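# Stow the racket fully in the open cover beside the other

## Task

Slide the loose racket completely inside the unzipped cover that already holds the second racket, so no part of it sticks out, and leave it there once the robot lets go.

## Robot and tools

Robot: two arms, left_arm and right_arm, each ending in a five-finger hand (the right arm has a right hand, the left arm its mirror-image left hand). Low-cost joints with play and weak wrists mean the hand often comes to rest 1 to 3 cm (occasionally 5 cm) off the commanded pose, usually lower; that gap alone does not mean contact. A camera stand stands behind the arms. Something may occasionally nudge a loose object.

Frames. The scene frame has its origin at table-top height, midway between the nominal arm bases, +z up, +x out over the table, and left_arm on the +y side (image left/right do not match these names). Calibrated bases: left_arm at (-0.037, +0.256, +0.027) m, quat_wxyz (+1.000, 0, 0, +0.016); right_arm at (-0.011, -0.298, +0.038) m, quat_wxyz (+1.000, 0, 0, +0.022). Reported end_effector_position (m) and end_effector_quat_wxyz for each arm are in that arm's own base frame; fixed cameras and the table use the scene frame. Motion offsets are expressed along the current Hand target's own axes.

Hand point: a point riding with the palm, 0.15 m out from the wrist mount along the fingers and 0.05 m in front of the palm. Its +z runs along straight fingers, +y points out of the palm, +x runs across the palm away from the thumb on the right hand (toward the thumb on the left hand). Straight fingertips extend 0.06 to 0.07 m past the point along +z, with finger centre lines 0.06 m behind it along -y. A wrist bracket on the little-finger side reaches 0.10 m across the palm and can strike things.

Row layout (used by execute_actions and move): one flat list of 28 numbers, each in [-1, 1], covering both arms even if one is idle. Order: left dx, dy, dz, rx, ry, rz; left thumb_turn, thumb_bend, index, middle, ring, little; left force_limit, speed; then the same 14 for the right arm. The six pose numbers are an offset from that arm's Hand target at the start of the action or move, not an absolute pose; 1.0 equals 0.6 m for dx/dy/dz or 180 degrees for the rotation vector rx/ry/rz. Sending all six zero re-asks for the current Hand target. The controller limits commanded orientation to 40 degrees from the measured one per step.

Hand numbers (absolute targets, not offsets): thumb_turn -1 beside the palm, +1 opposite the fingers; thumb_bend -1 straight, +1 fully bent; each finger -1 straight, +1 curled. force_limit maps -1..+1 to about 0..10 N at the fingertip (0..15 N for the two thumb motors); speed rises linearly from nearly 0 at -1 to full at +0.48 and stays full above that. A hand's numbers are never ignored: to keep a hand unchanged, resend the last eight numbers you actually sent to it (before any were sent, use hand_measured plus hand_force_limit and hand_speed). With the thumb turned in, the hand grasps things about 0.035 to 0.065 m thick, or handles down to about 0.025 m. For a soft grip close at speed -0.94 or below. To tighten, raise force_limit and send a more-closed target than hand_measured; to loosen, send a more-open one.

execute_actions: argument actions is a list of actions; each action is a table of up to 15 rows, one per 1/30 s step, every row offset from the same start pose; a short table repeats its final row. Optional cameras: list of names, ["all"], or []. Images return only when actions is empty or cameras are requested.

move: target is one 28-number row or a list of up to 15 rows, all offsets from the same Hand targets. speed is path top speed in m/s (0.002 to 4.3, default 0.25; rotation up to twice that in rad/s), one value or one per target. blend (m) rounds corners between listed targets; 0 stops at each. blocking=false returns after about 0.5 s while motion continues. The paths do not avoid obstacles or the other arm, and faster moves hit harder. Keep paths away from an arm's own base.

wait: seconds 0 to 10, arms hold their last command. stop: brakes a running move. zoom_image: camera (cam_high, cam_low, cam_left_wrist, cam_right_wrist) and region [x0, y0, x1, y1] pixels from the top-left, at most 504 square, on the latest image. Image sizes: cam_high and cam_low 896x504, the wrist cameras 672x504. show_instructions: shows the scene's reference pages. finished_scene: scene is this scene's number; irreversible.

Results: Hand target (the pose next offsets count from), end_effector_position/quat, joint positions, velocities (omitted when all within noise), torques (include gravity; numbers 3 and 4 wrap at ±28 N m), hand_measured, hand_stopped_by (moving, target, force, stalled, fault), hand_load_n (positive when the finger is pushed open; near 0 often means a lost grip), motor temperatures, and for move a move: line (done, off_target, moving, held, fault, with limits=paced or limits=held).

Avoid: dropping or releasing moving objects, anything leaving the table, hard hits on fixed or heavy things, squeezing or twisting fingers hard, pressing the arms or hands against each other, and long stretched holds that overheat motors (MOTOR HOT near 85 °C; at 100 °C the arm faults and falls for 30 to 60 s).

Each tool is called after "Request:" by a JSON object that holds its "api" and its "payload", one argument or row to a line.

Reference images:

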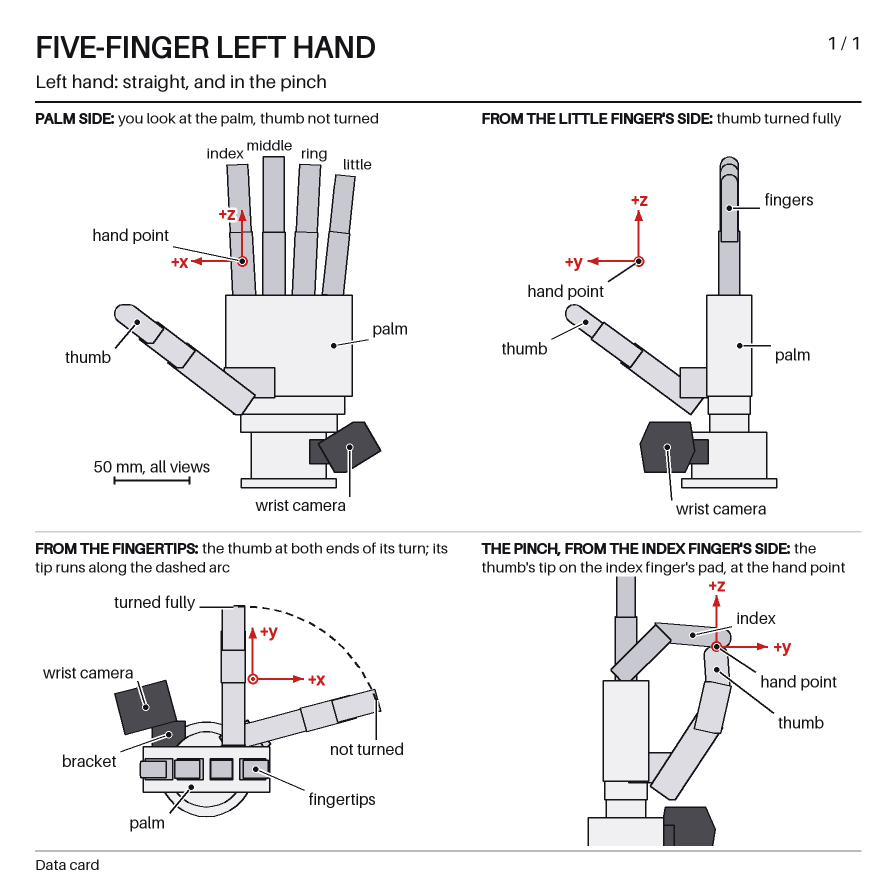

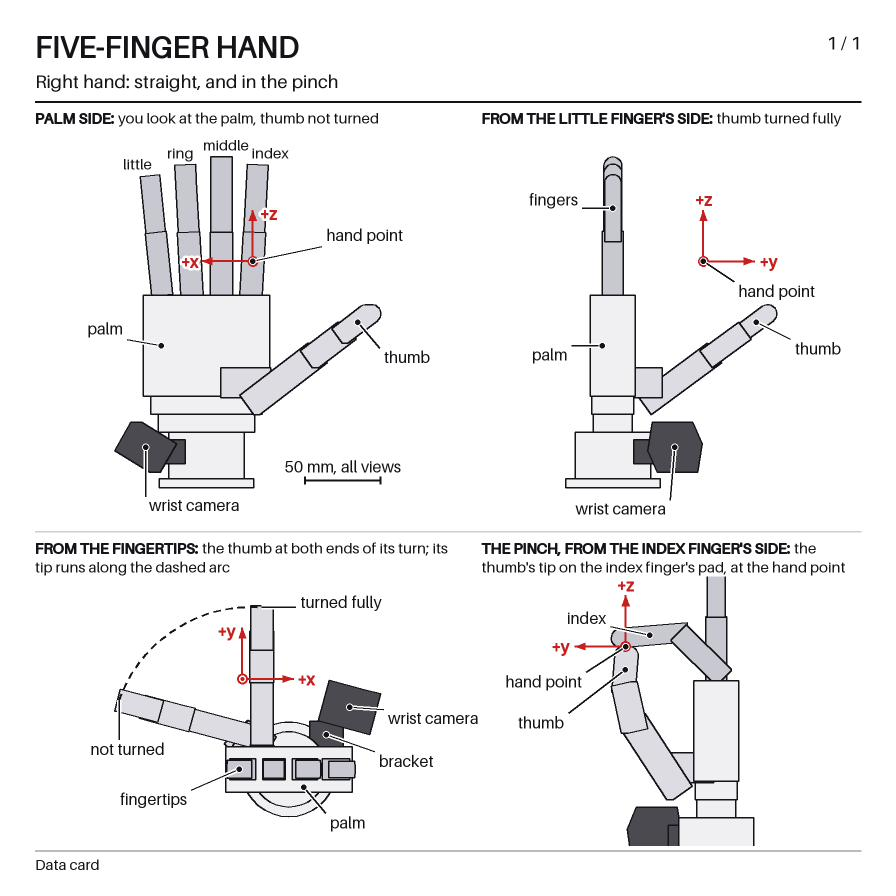

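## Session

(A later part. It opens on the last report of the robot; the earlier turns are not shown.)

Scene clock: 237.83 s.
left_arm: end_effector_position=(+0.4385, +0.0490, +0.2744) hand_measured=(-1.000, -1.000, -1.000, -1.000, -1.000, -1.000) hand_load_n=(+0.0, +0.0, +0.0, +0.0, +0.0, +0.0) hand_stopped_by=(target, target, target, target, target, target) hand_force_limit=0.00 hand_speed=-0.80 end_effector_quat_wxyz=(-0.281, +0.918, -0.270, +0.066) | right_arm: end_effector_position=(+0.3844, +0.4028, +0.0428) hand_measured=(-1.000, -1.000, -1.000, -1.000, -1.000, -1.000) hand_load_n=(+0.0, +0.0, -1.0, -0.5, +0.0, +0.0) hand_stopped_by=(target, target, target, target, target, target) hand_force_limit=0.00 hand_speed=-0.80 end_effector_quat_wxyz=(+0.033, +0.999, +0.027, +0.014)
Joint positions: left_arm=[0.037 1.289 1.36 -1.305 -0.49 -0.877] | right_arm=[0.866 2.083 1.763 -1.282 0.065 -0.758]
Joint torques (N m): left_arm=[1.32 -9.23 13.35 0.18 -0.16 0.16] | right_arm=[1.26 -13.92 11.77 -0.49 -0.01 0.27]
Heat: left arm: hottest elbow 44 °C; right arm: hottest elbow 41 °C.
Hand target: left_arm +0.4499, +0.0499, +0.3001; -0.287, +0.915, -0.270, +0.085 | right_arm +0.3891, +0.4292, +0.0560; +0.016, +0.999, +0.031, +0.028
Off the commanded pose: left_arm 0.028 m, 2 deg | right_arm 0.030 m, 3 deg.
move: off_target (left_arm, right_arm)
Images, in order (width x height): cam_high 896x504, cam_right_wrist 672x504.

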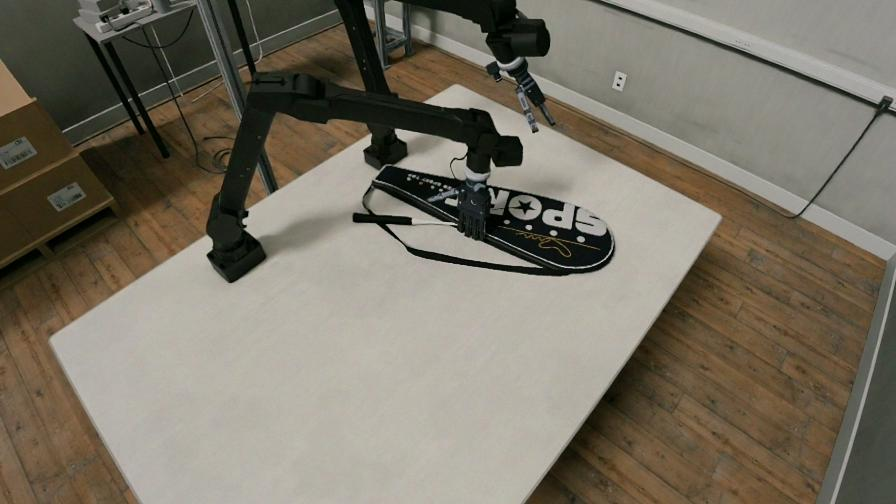

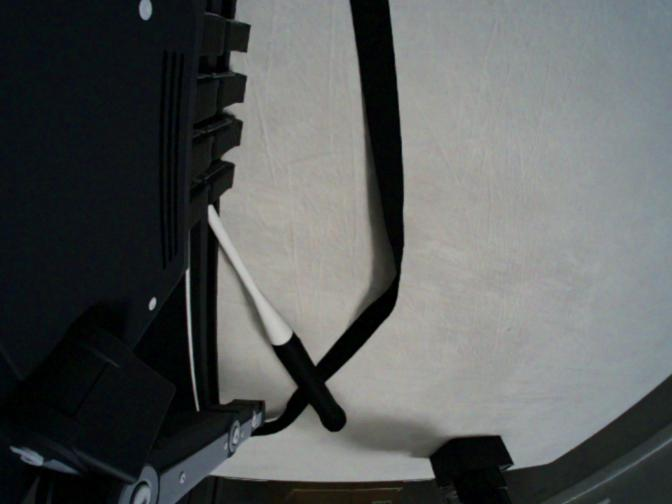

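Request:
{"api": "move", "payload": {
  "target": [
    [0,0,0,0,0,0,-1,-1,-1,-1,-1,-1,0,-0.8,-0.0073,0.1164,0.0035,0,0,0,-1,-1,-1,-1,-1,-1,0,-0.8],
    [0,0,0,0,0,0,-1,-1,-1,-1,-1,-1,0,-0.8,-0.005,0.18,-0.130,0,0,0,-1,-1,-1,-1,-1,-1,0,-0.8]
  ],
  "speed": 0.15,
  "cameras": ["cam_high","cam_right_wrist"]
}}

Request:
{"api": "zoom_image", "payload": {
  "camera": "cam_high",
  "region": [300, 120, 660, 320]
}}

Scene clock: 247.53 s.
left_arm: end_effector_position=(+0.4385, +0.0490, +0.2744) hand_measured=(-1.000, -1.000, -1.000, -1.000, -1.000, -1.000) hand_load_n=(+0.0, +0.0, +0.0, +0.0, +0.0, +0.0) hand_stopped_by=(target, target, target, target, target, target) hand_force_limit=0.00 hand_speed=-0.80 end_effector_quat_wxyz=(-0.281, +0.918, -0.270, +0.066) | right_arm: end_effector_position=(+0.3810, +0.3210, +0.1156) hand_measured=(-1.000, -1.000, -1.000, -1.000, -1.000, -1.000) hand_load_n=(+0.0, +0.0, +0.0, +0.0, -0.5, +0.0) hand_stopped_by=(target, target, target, target, target, target) hand_force_limit=0.00 hand_speed=-0.80 end_effector_quat_wxyz=(+0.030, +0.999, +0.029, +0.014)
Joint positions: left_arm=[0.037 1.289 1.36 -1.305 -0.49 -0.877] | right_arm=[0.776 1.859 1.611 -1.343 0.064 -0.852]
Joint torques (N m): left_arm=[1.32 -9.23 13.34 0.18 -0.16 0.15] | right_arm=[-1.08 -14.51 9.09 -0.66 0.01 0.02]
Motor temperatures (°C): left_arm=[26 31 44 26 26 26] | right_arm=[30 29 42 27 26 25]
Heat: left arm: hottest elbow 44 °C; right arm: hottest elbow 42 °C.
Hand target: left_arm +0.4499, +0.0499, +0.3001; -0.287, +0.915, -0.270, +0.085 | right_arm +0.3881, +0.3236, +0.1373; +0.016, +0.999, +0.031, +0.028
Off the commanded pose: left_arm 0.028 m, 2 deg | right_arm 0.023 m, 2 deg.
move: off_target (left_arm, right_arm)
Images, in order (width x height): cam_high 896x504, cam_right_wrist 672x504.

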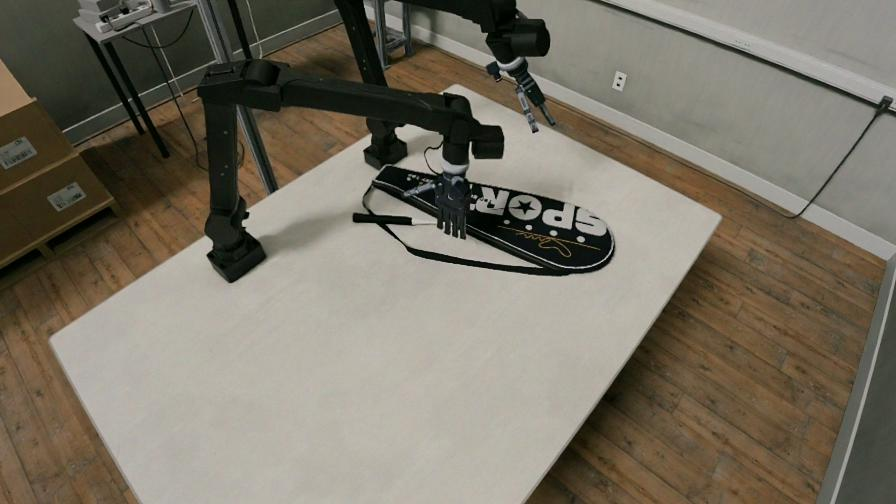

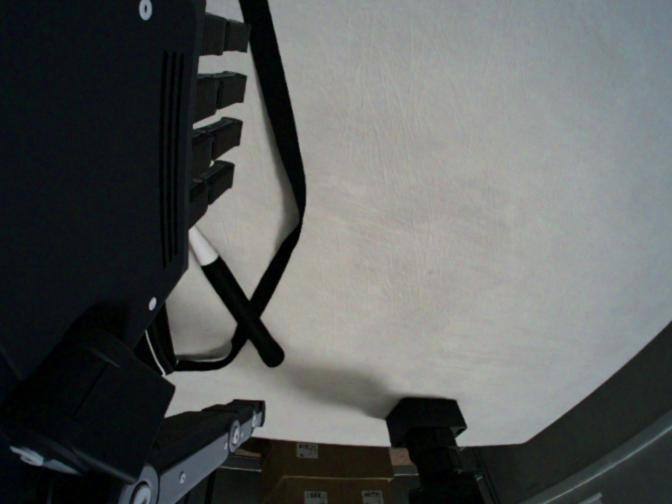

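Scaled by 1.400 from the camera's 896x504 image, which has a finer 1280x720 frame.

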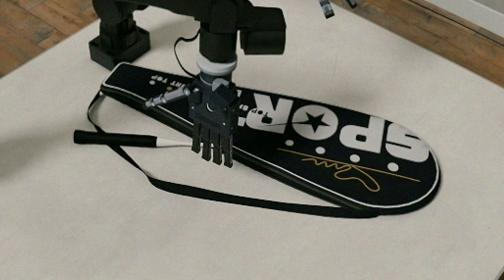

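Request:
{"api": "move", "payload": {
  "target": [
    [0,0,0,0,0,0,-1,-1,-1,-1,-1,-1,0,-0.8,-0.2495,0.1095,0.0065,0.009,0.0056,-0.1663,-1,-1,-1,-1,-1,-1,0,-0.8]
  ],
  "speed": 0.2,
  "cameras": ["cam_high","cam_right_wrist"]
}}

Scene clock: 278.83 s.
left_arm: end_effector_position=(+0.4385, +0.0490, +0.2744) hand_measured=(-1.000, -1.000, -1.000, -1.000, -1.000, -1.000) hand_load_n=(+0.0, +0.0, +0.0, +0.0, +0.0, +0.0) hand_stopped_by=(target, target, target, target, target, target) hand_force_limit=0.00 hand_speed=-0.80 end_effector_quat_wxyz=(-0.281, +0.918, -0.270, +0.066) | right_arm: end_effector_position=(+0.2420, +0.2438, +0.1206) hand_measured=(-1.000, -1.000, -1.000, -1.000, -1.000, -1.000) hand_load_n=(+0.0, +0.0, +0.0, +0.0, +0.0, +0.0) hand_stopped_by=(target, target, target, target, target, target) hand_force_limit=0.00 hand_speed=-0.80 end_effector_quat_wxyz=(+0.021, +0.959, +0.281, +0.017)
Joint positions: left_arm=[0.037 1.289 1.36 -1.305 -0.49 -0.877] | right_arm=[0.951 1.416 1.071 -1.225 0.054 -1.189]
Joint torques (N m): left_arm=[1.32 -9.23 13.33 0.18 -0.16 0.16] | right_arm=[0.73 -9.23 6.67 0.38 -0.02 0.02]
Heat: left arm: hottest elbow 44 °C; right arm: hottest elbow 43 °C.
Hand target: left_arm +0.4499, +0.0499, +0.3001; -0.287, +0.915, -0.270, +0.085 | right_arm +0.2431, +0.2487, +0.1272; +0.008, +0.957, +0.288, +0.032
Off the commanded pose: left_arm 0.028 m, 2 deg | right_arm 0.008 m, 2 deg.
move: off_target (left_arm)
Images, in order (width x height): cam_high 896x504, cam_right_wrist 672x504.

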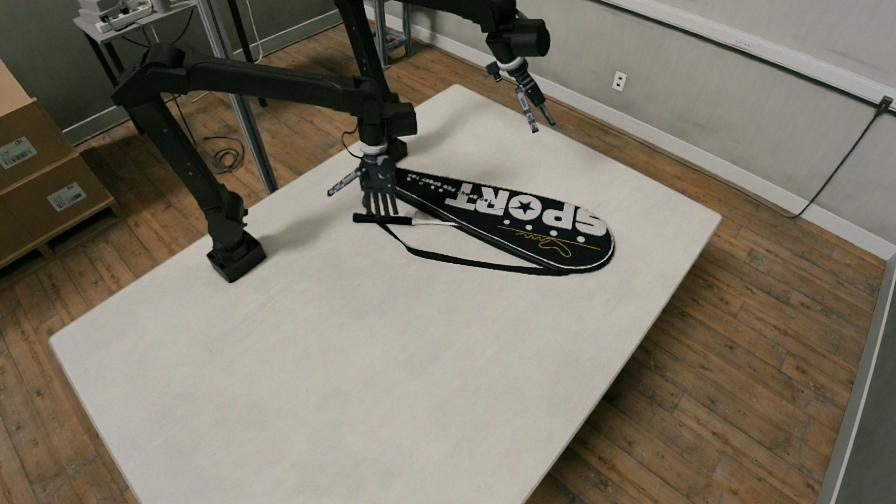

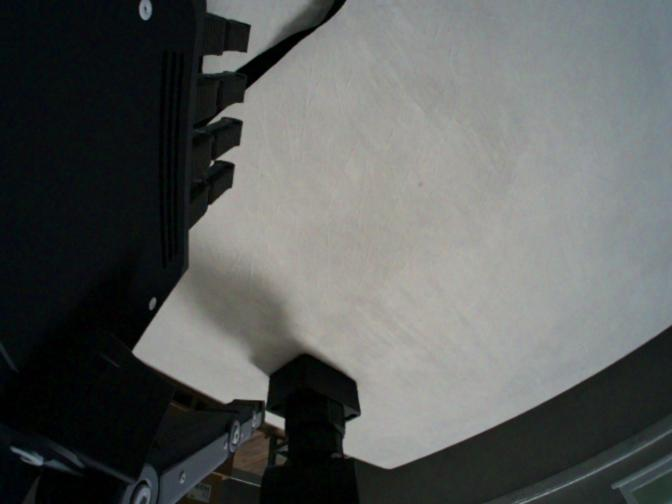

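Request:
{"api": "move", "payload": {
  "target": [
    [0,0,0,0,0,0,-1,-1,-1,-1,-1,-1,0,-0.8,-0.0062,-0.004,0.118,0,0,0,-1,-1,-1,-1,-1,-1,0,-0.8],
    [0,0,0,0,0,0,-1,-1,-1,-1,-1,-1,0,-0.8,-0.0058,-0.1455,0.1128,0,0,0,-1,-1,-1,-1,-1,-1,0,-0.8]
  ],
  "speed": [0.12,0.06],
  "cameras": ["cam_high","cam_right_wrist","cam_low"]
}}

Request:
{"api": "zoom_image", "payload": {
  "camera": "cam_high",
  "region": [300, 120, 660, 320]
}}

Scene clock: 288.20 s.
left_arm: end_effector_position=(+0.4385, +0.0490, +0.2744) hand_measured=(-1.000, -1.000, -1.000, -1.000, -1.000, -1.000) hand_load_n=(+0.0, +0.0, +0.0, +0.0, +0.0, +0.0) hand_stopped_by=(target, target, target, target, target, target) hand_force_limit=0.00 hand_speed=-0.80 end_effector_quat_wxyz=(-0.281, +0.918, -0.270, +0.066) | right_arm: end_effector_position=(+0.1899, +0.2938, +0.0423) hand_measured=(-1.000, -1.000, -1.000, -1.000, -1.000, -1.000) hand_load_n=(+0.0, +0.0, +0.0, +0.0, -0.5, +0.0) hand_stopped_by=(target, target, target, target, target, target) hand_force_limit=0.00 hand_speed=-0.80 end_effector_quat_wxyz=(+0.024, +0.958, +0.287, +0.016)
Joint positions: left_arm=[0.037 1.289 1.36 -1.305 -0.49 -0.877] | right_arm=[1.13 1.557 0.997 -1.026 0.056 -1.022]
Joint torques (N m): left_arm=[1.44 -9.23 13.34 0.18 -0.16 0.16] | right_arm=[0.91 -7.88 10.71 -0.5 0.16 0.24]
Heat: left arm: hottest elbow 44 °C; right arm: hottest elbow 42 °C.
Hand target: left_arm +0.4499, +0.0499, +0.3001; -0.287, +0.915, -0.270, +0.085 | right_arm +0.1965, +0.3197, +0.0565; +0.008, +0.957, +0.288, +0.032
Off the commanded pose: left_arm 0.028 m, 2 deg | right_arm 0.030 m, 3 deg.
move: off_target (left_arm, right_arm)
Images, in order (width x height): cam_high 896x504, cam_low 896x504, cam_right_wrist 672x504.

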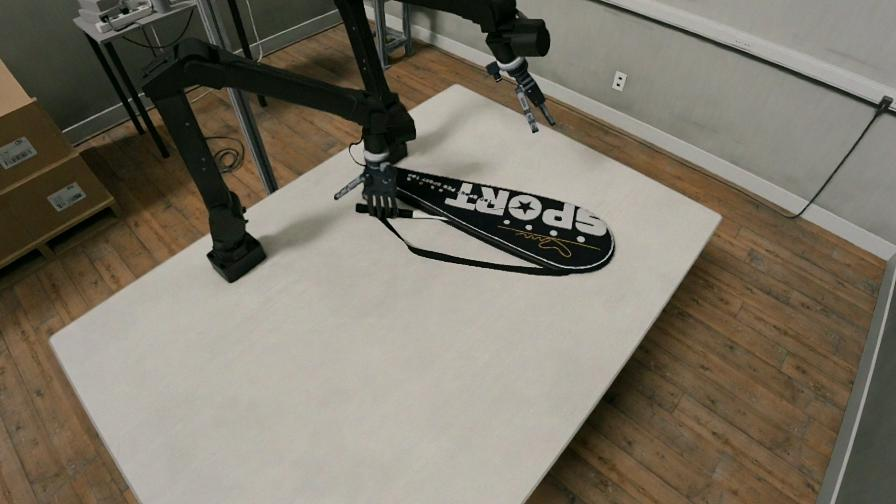

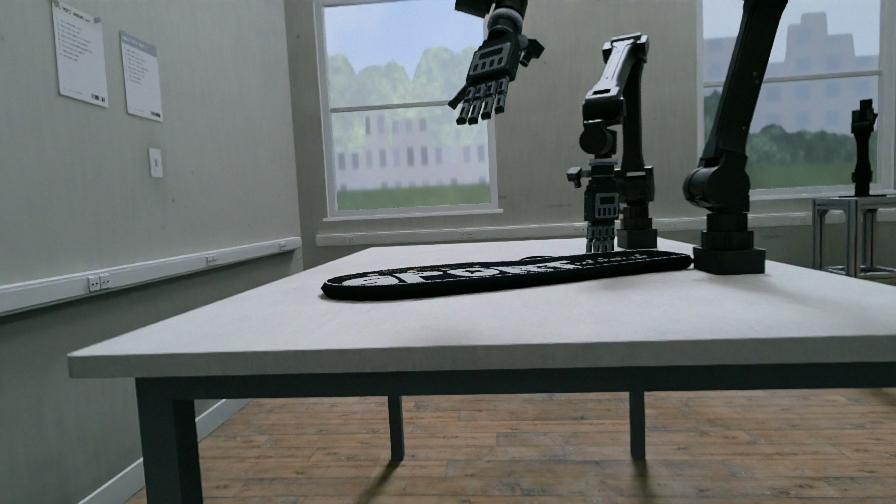

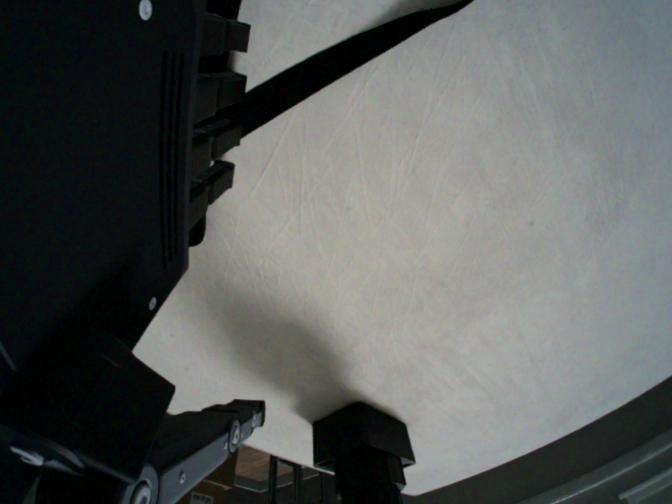

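Scaled by 1.400 from the camera's 896x504 image, which has a finer 1280x720 frame.

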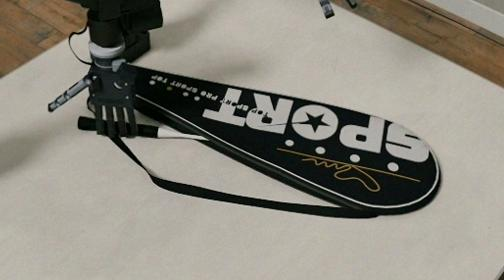

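Request:
{"api": "move", "payload": {
  "target": [
    [0,0,0,0,0,0,-1,-1,-1,-1,-1,-1,0,-0.8,-0.0043,-0.1002,-0.0038,-0.0017,-0.0011,0.0332,-1,-1,-1,-1,-1,-1,0,-0.8]
  ],
  "speed": [0.06],
  "cameras": ["cam_high","cam_right_wrist"]
}}

Request:
{"api": "zoom_image", "payload": {
  "camera": "cam_high",
  "region": [300, 120, 660, 320]
}}

Scene clock: 300.33 s.
left_arm: end_effector_position=(+0.4385, +0.0490, +0.2744) hand_measured=(-1.000, -1.000, -1.000, -1.000, -1.000, -1.000) hand_load_n=(+0.0, -0.5, +0.0, +0.0, +0.0, +0.0) hand_stopped_by=(target, target, target, target, target, target) hand_force_limit=0.00 hand_speed=-0.80 end_effector_quat_wxyz=(-0.281, +0.918, -0.270, +0.066) | right_arm: end_effector_position=(+0.1603, +0.3398, +0.0436) hand_measured=(-1.000, -1.000, -1.000, -1.000, -1.000, -1.000) hand_load_n=(+0.0, +0.0, +0.0, +0.0, -1.0, +0.0) hand_stopped_by=(target, target, target, target, target, target) hand_force_limit=0.00 hand_speed=-0.80 end_effector_quat_wxyz=(+0.029, +0.972, +0.232, +0.019)
Joint positions: left_arm=[0.037 1.289 1.36 -1.305 -0.49 -0.877] | right_arm=[1.224 1.643 1.106 -1.062 0.062 -0.815]
Joint torques (N m): left_arm=[1.38 -9.23 13.34 0.17 -0.16 0.16] | right_arm=[1.2 -8.88 10.82 -0.46 0.07 0.25]
Heat: left arm: hottest elbow 44 °C; right arm: hottest elbow 41 °C.
Hand target: left_arm +0.4499, +0.0499, +0.3001; -0.287, +0.915, -0.270, +0.085 | right_arm +0.1611, +0.3684, +0.0566; +0.010, +0.971, +0.238, +0.031
Off the commanded pose: left_arm 0.028 m, 2 deg | right_arm 0.031 m, 3 deg.
move: off_target (left_arm, right_arm)
Images, in order (width x height): cam_high 896x504, cam_right_wrist 672x504.

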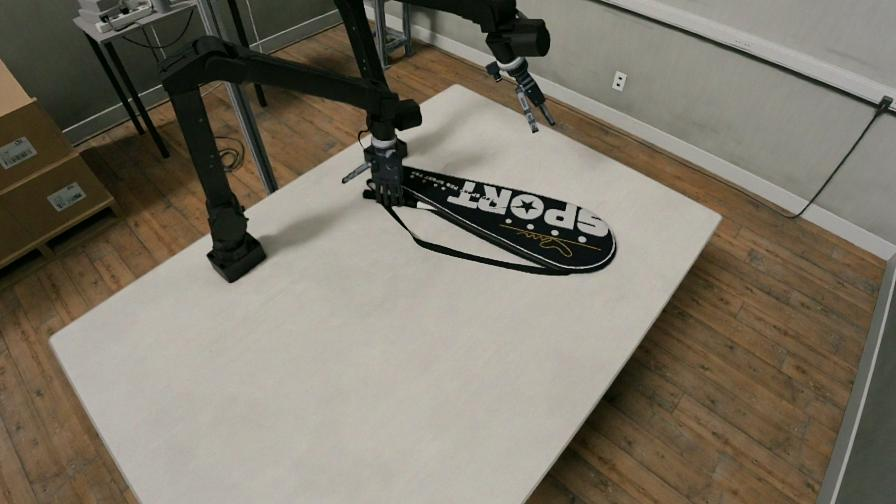

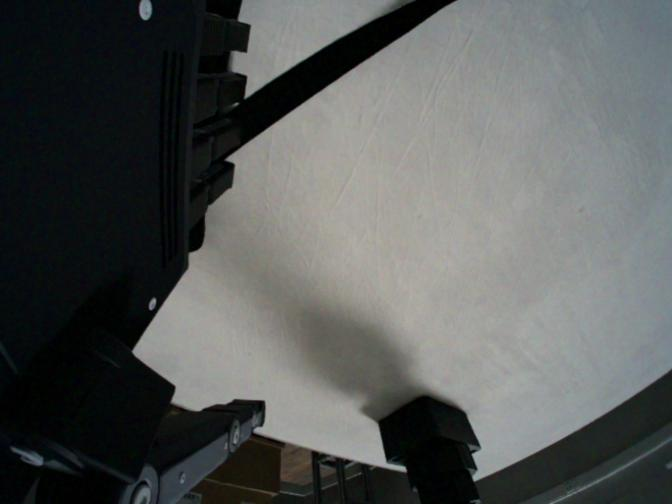

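Scaled by 1.400 from the camera's 896x504 image, which has a finer 1280x720 frame.

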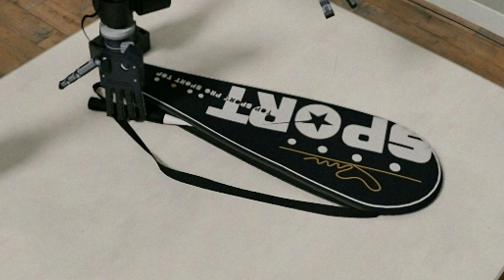

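Request:
{"api": "move", "payload": {
  "target": [
    [0.5100,-0.1120,0.4780,0.0822,0.1466,0.1598,-1,-1,0,0,0,0,0,-0.2,0,0,0,0,0,0,-1,-1,-1,-1,-1,-1,0,-0.8]
  ],
  "speed": [0.25],
  "cameras": ["cam_high","cam_low"]
}}

Scene clock: 334.63 s.
left_arm: end_effector_position=(+0.8072, +0.0529, +0.0784) hand_measured=(-1.000, -1.000, +0.000, +0.000, +0.000, +0.000) hand_load_n=(+0.0, +0.0, +0.0, +0.0, +0.0, +0.0) hand_stopped_by=(target, target, target, target, target, target) hand_force_limit=0.00 hand_speed=-0.20 end_effector_quat_wxyz=(-0.328, +0.740, -0.537, +0.238) | right_arm: end_effector_position=(+0.1603, +0.3398, +0.0436) hand_measured=(-1.000, -1.000, -1.000, -1.000, -1.000, -1.000) hand_load_n=(+0.0, +0.0, +0.0, +0.0, -1.0, +0.0) hand_stopped_by=(target, target, target, target, target, target) hand_force_limit=0.00 hand_speed=-0.80 end_effector_quat_wxyz=(+0.029, +0.972, +0.232, +0.019)
Joint positions: left_arm=[0.072 2.134 1.841 -0.46 -0.18 -0.166] | right_arm=[1.224 1.643 1.106 -1.062 0.062 -0.815]
Joint torques (N m): left_arm=[1.73 -21.95 13.89 0.85 0.15 0.16] | right_arm=[1.2 -8.82 10.81 -0.46 0.08 0.22]
Heat: left arm: hottest elbow 44 °C; right arm: hottest elbow 44 °C.
Hand target: left_arm +0.8259, +0.0669, +0.1033; -0.343, +0.733, -0.531, +0.250 | right_arm +0.1611, +0.3684, +0.0566; +0.010, +0.971, +0.238, +0.031
Off the commanded pose: left_arm 0.034 m, 3 deg | right_arm 0.031 m, 3 deg.
move: off_target (left_arm, right_arm)
Images, in order (width x height): cam_high 896x504, cam_low 896x504.

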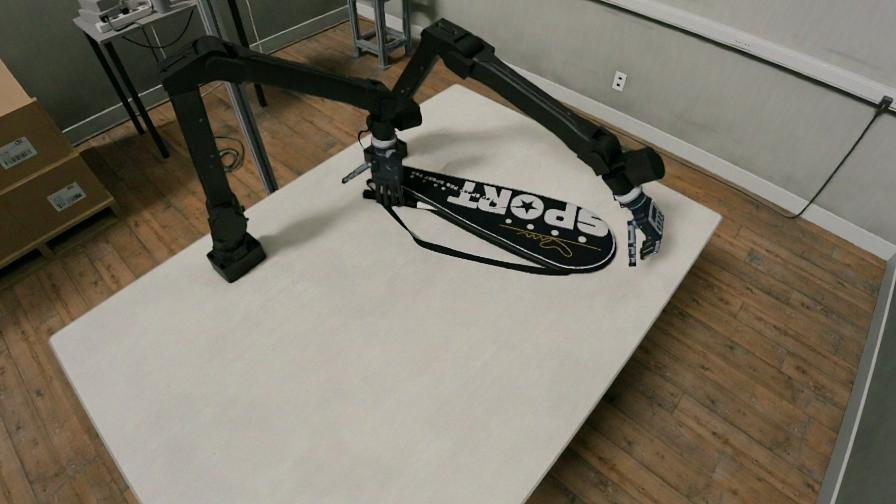

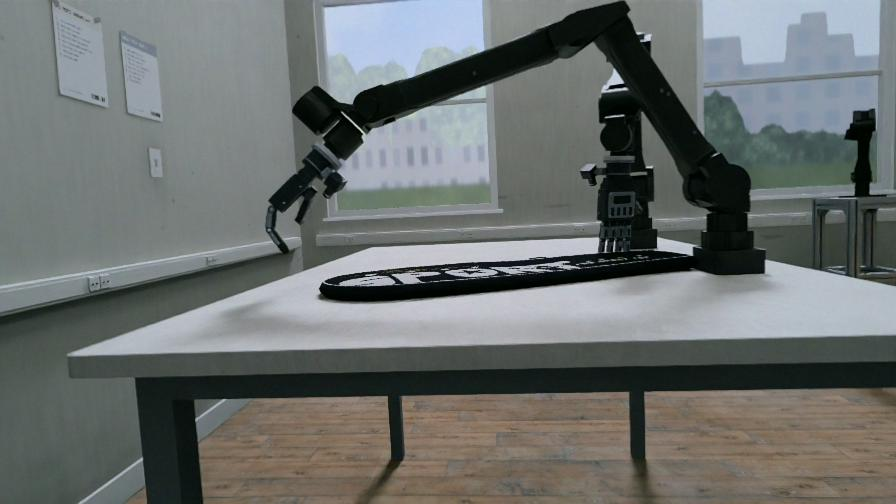

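Request:
{"api": "zoom_image", "payload": {
  "camera": "cam_high",
  "region": [540, 130, 740, 300]
}}

Scaled by 2.520 from the camera's 896x504 image, which has a finer 1280x720 frame.

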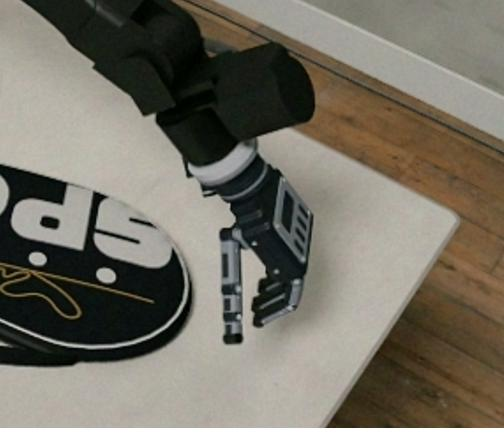

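Request:
{"api": "move", "payload": {
  "target": [
    [0,0.0963,0.08,0,0,0,-1,-1,0,0,0,0,0,-0.2,0,0,0,0,0,0,-1,-1,-1,-1,-1,-1,0,-0.8]
  ],
  "speed": [0.12],
  "cameras": ["cam_high","cam_low"]
}}

Request:
{"api": "zoom_image", "payload": {
  "camera": "cam_high",
  "region": [540, 130, 740, 300]
}}

Request:
{"api": "zoom_image", "payload": {
  "camera": "cam_low",
  "region": [230, 200, 430, 330]
}}

Scene clock: 343.57 s.
left_arm: end_effector_position=(+0.8237, +0.0540, +0.0310) hand_measured=(-1.000, -1.000, +0.000, +0.000, +0.000, +0.000) hand_load_n=(+0.0, +0.0, +0.0, +0.0, -0.5, +0.0) hand_stopped_by=(target, target, target, target, target, target) hand_force_limit=0.00 hand_speed=-0.20 end_effector_quat_wxyz=(-0.337, +0.736, -0.532, +0.249) | right_arm: end_effector_position=(+0.1603, +0.3398, +0.0436) hand_measured=(-1.000, -1.000, -1.000, -1.000, -1.000, -1.000) hand_load_n=(+0.0, +0.0, +0.0, +0.0, -1.0, +0.0) hand_stopped_by=(target, target, target, target, target, target) hand_force_limit=0.00 hand_speed=-0.80 end_effector_quat_wxyz=(+0.029, +0.972, +0.232, +0.019)
Joint positions: left_arm=[0.072 2.209 1.826 -0.336 -0.179 -0.166] | right_arm=[1.224 1.643 1.106 -1.062 0.062 -0.815]
Joint torques (N m): left_arm=[1.67 -22.77 8.24 1.83 0.14 0.15] | right_arm=[1.2 -8.82 10.82 -0.46 0.08 0.22]
Heat: left arm: hottest elbow 44 °C; right arm: hottest elbow 44 °C.
Hand target: left_arm +0.8259, +0.0667, +0.0282; -0.343, +0.733, -0.531, +0.250 | right_arm +0.1611, +0.3684, +0.0566; +0.010, +0.971, +0.238, +0.031
Off the commanded pose: left_arm 0.013 m, 1 deg | right_arm 0.031 m, 3 deg.
move: off_target (left_arm, right_arm)
Images, in order (width x height): cam_high 896x504, cam_low 896x504.

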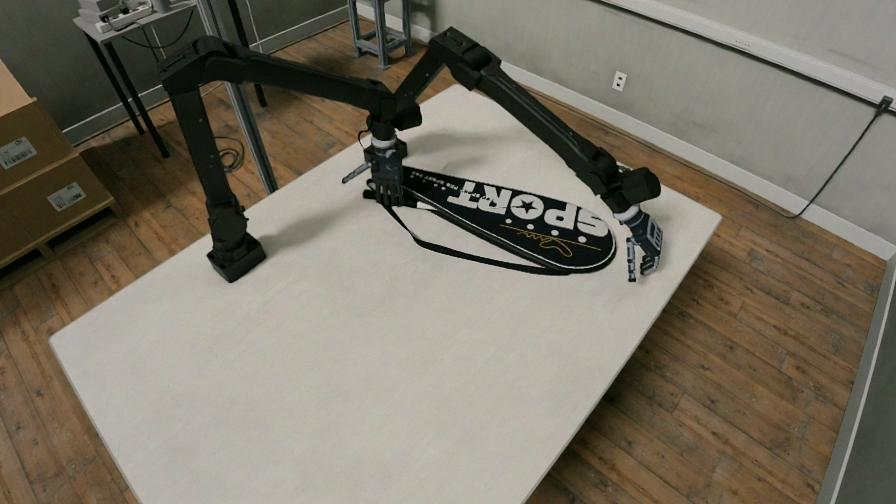

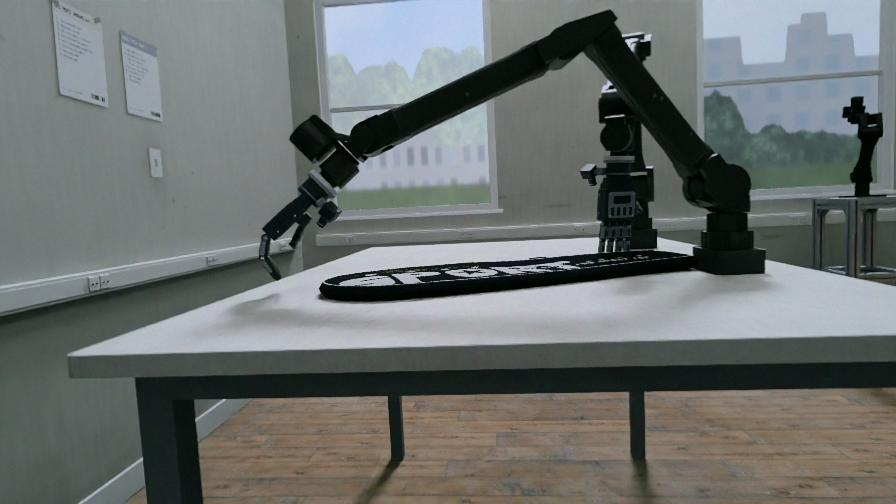

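Scaled by 2.520 from the camera's 896x504 image, which has a finer 1280x720 frame.

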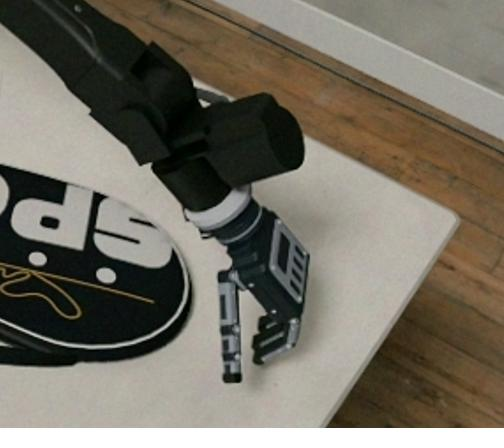

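Scaled by 2.520 from the camera's 896x504 image, which has a finer 1280x720 frame.

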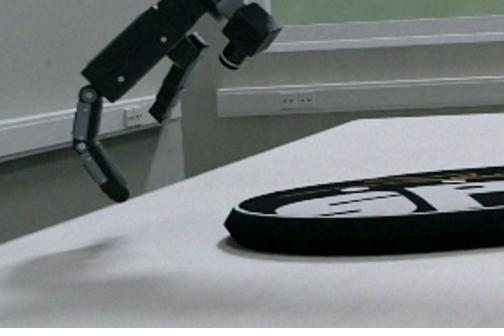

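Request:
{"api": "move", "payload": {
  "target": [
    [-0.0498,0.072,-0.0057,0,0,0,-1,-1,0,0,0,0,0,-0.2,0,0,0,0,0,0,-1,-1,-1,-1,-1,-1,0,-0.8],
    [-0.0498,0.104,-0.0442,0,0,0,-1,-1,0,0,0,0,0,-0.2,0,0,0,0,0,0,-1,-1,-1,-1,-1,-1,0,-0.8]
  ],
  "speed": [0.12,0.06],
  "cameras": ["cam_high","cam_low"]
}}

Request:
{"api": "zoom_image", "payload": {
  "camera": "cam_high",
  "region": [540, 130, 740, 300]
}}

Request:
{"api": "zoom_image", "payload": {
  "camera": "cam_low",
  "region": [230, 200, 430, 330]
}}

Scene clock: 363.53 s.
left_arm: end_effector_position=(+0.7658, +0.0651, -0.0006) hand_measured=(-1.000, -1.000, +0.000, +0.000, +0.000, +0.000) hand_load_n=(+0.0, +0.0, +0.0, +1.0, +0.0, +0.0) hand_stopped_by=(target, target, target, target, target, target) hand_force_limit=0.00 hand_speed=-0.20 end_effector_quat_wxyz=(-0.339, +0.734, -0.529, +0.258) | right_arm: end_effector_position=(+0.1603, +0.3398, +0.0436) hand_measured=(-1.000, -1.000, -1.000, -1.000, -1.000, -1.000) hand_load_n=(+0.0, +0.0, +0.0, -0.5, -1.0, +0.0) hand_stopped_by=(target, target, target, target, target, target) hand_force_limit=0.00 hand_speed=-0.80 end_effector_quat_wxyz=(+0.029, +0.972, +0.232, +0.019)
Joint positions: left_arm=[0.098 2.106 1.541 -0.135 -0.152 -0.153] | right_arm=[1.224 1.643 1.106 -1.062 0.062 -0.815]
Joint torques (N m): left_arm=[1.38 -21.83 6.24 1.36 -0.26 0.17] | right_arm=[1.2 -8.82 10.81 -0.47 0.08 0.22]
Motor temperatures (°C): left_arm=[26 36 41 26 26 26] | right_arm=[29 29 45 27 26 25]
Heat: left arm: hottest elbow 41 °C; right arm: hottest elbow 45 °C.
Hand target: left_arm +0.7593, +0.0763, -0.0029; -0.343, +0.733, -0.531, +0.250 | right_arm +0.1611, +0.3684, +0.0566; +0.010, +0.971, +0.238, +0.031
Off the commanded pose: left_arm 0.013 m, 1 deg | right_arm 0.031 m, 3 deg.
move: off_target (left_arm, right_arm)
Images, in order (width x height): cam_high 896x504, cam_low 896x504.

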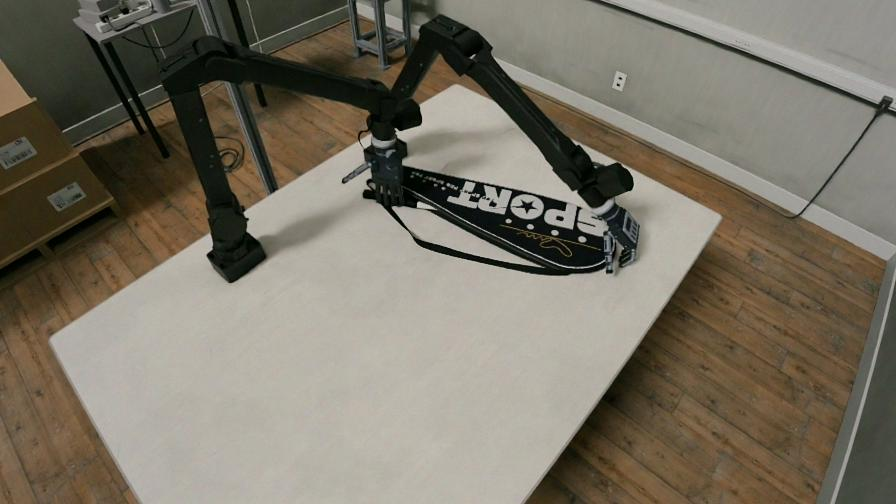

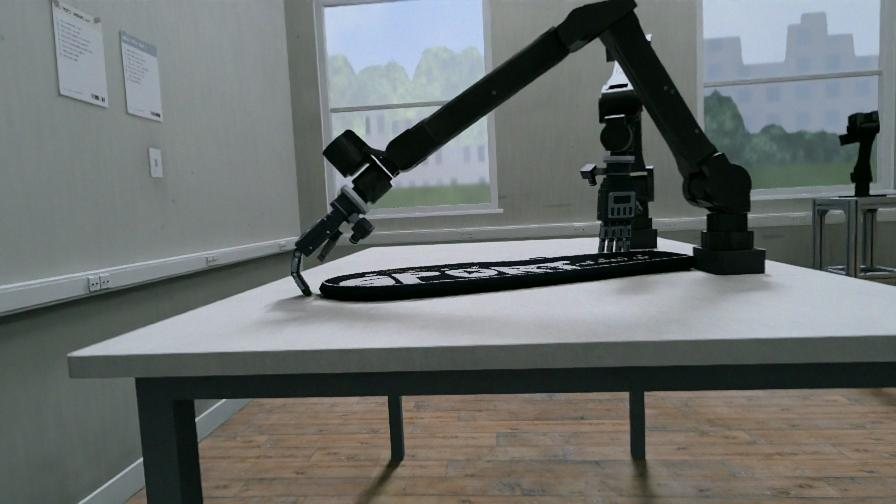

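Scaled by 2.520 from the camera's 896x504 image, which has a finer 1280x720 frame.

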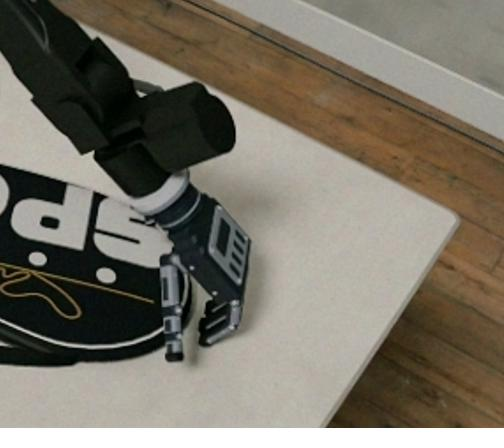

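Scaled by 2.520 from the camera's 896x504 image, which has a finer 1280x720 frame.

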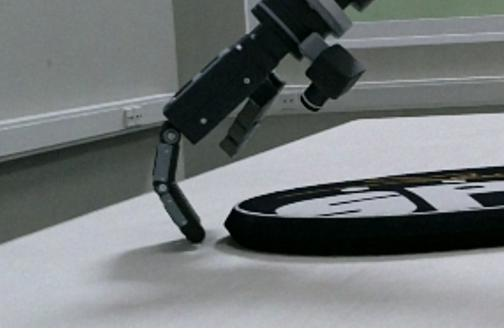

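Request:
{"api": "move", "payload": {
  "target": [
    [0,0.0267,-0.0321,0,0,0,-1,-1,0,0,0,0,0,-0.2,0,0,0,0,0,0,-1,-1,-1,-1,-1,-1,0,-0.8]
  ],
  "speed": [0.04],
  "cameras": ["cam_high","cam_low"]
}}

Request:
{"api": "zoom_image", "payload": {
  "camera": "cam_high",
  "region": [540, 130, 740, 300]
}}

Request:
{"api": "zoom_image", "payload": {
  "camera": "cam_low",
  "region": [230, 200, 430, 330]
}}

Scene clock: 375.13 s.
left_arm: end_effector_position=(+0.7462, +0.0653, -0.0010) hand_measured=(-1.000, -1.000, +0.000, +0.000, +0.000, +0.000) hand_load_n=(+0.0, +0.0, +0.0, +3.5, +2.0, +0.0) hand_stopped_by=(target, target, target, target, target, target) hand_force_limit=0.00 hand_speed=-0.20 end_effector_quat_wxyz=(-0.344, +0.733, -0.526, +0.260) | right_arm: end_effector_position=(+0.1601, +0.3394, +0.0431) hand_measured=(-1.000, -1.000, -1.000, -1.000, -1.000, -1.000) hand_load_n=(+0.0, +0.0, +0.5, +0.0, -1.0, +0.0) hand_stopped_by=(target, target, target, target, target, target) hand_force_limit=0.00 hand_speed=-0.80 end_effector_quat_wxyz=(+0.030, +0.972, +0.232, +0.018)
Joint positions: left_arm=[0.1 2.062 1.455 -0.083 -0.156 -0.153] | right_arm=[1.224 1.644 1.106 -1.063 0.062 -0.815]
Joint torques (N m): left_arm=[0.79 -21.6 5.49 0.92 -0.31 0.12] | right_arm=[1.14 -8.82 10.82 -0.43 0.07 0.22]
Heat: left arm: hottest elbow 39 °C; right arm: hottest elbow 45 °C.
Hand target: left_arm +0.7355, +0.0685, -0.0028; -0.343, +0.733, -0.531, +0.250 | right_arm +0.1611, +0.3684, +0.0566; +0.010, +0.971, +0.238, +0.031
Off the commanded pose: left_arm 0.011 m, 1 deg | right_arm 0.032 m, 3 deg.
move: off_target (left_arm, right_arm)
Images, in order (width x height): cam_high 896x504, cam_low 896x504.

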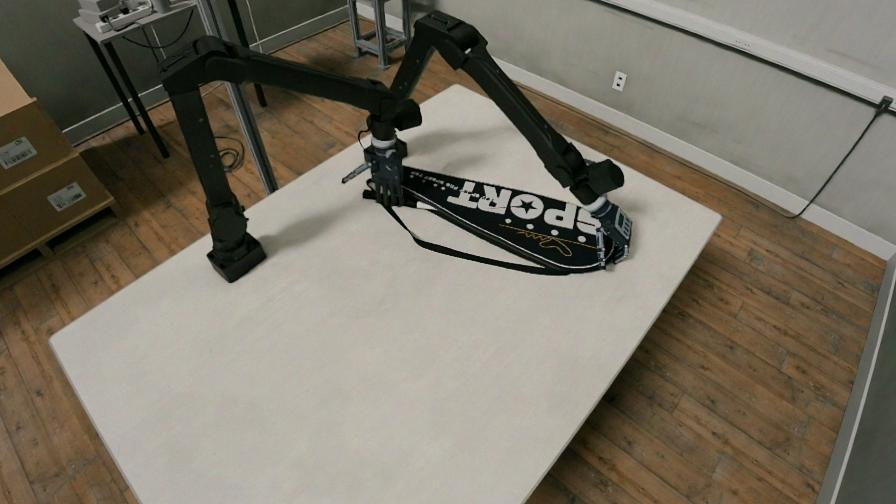

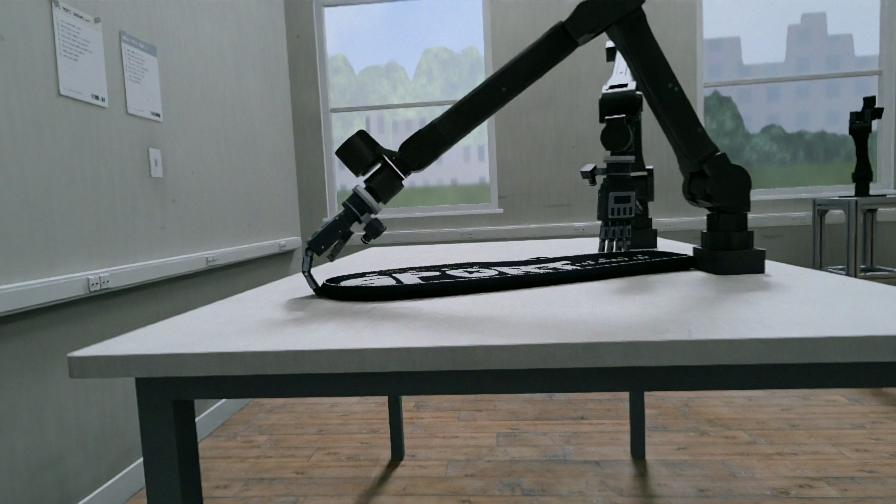

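Scaled by 2.520 from the camera's 896x504 image, which has a finer 1280x720 frame.

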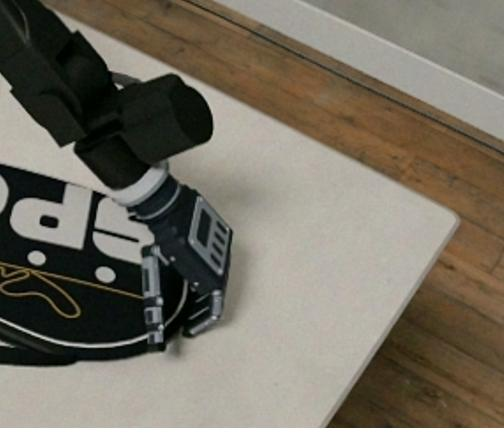

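Scaled by 2.520 from the camera's 896x504 image, which has a finer 1280x720 frame.

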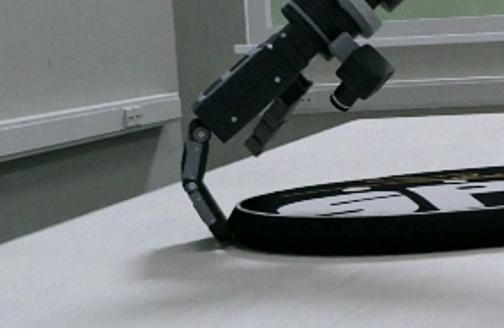

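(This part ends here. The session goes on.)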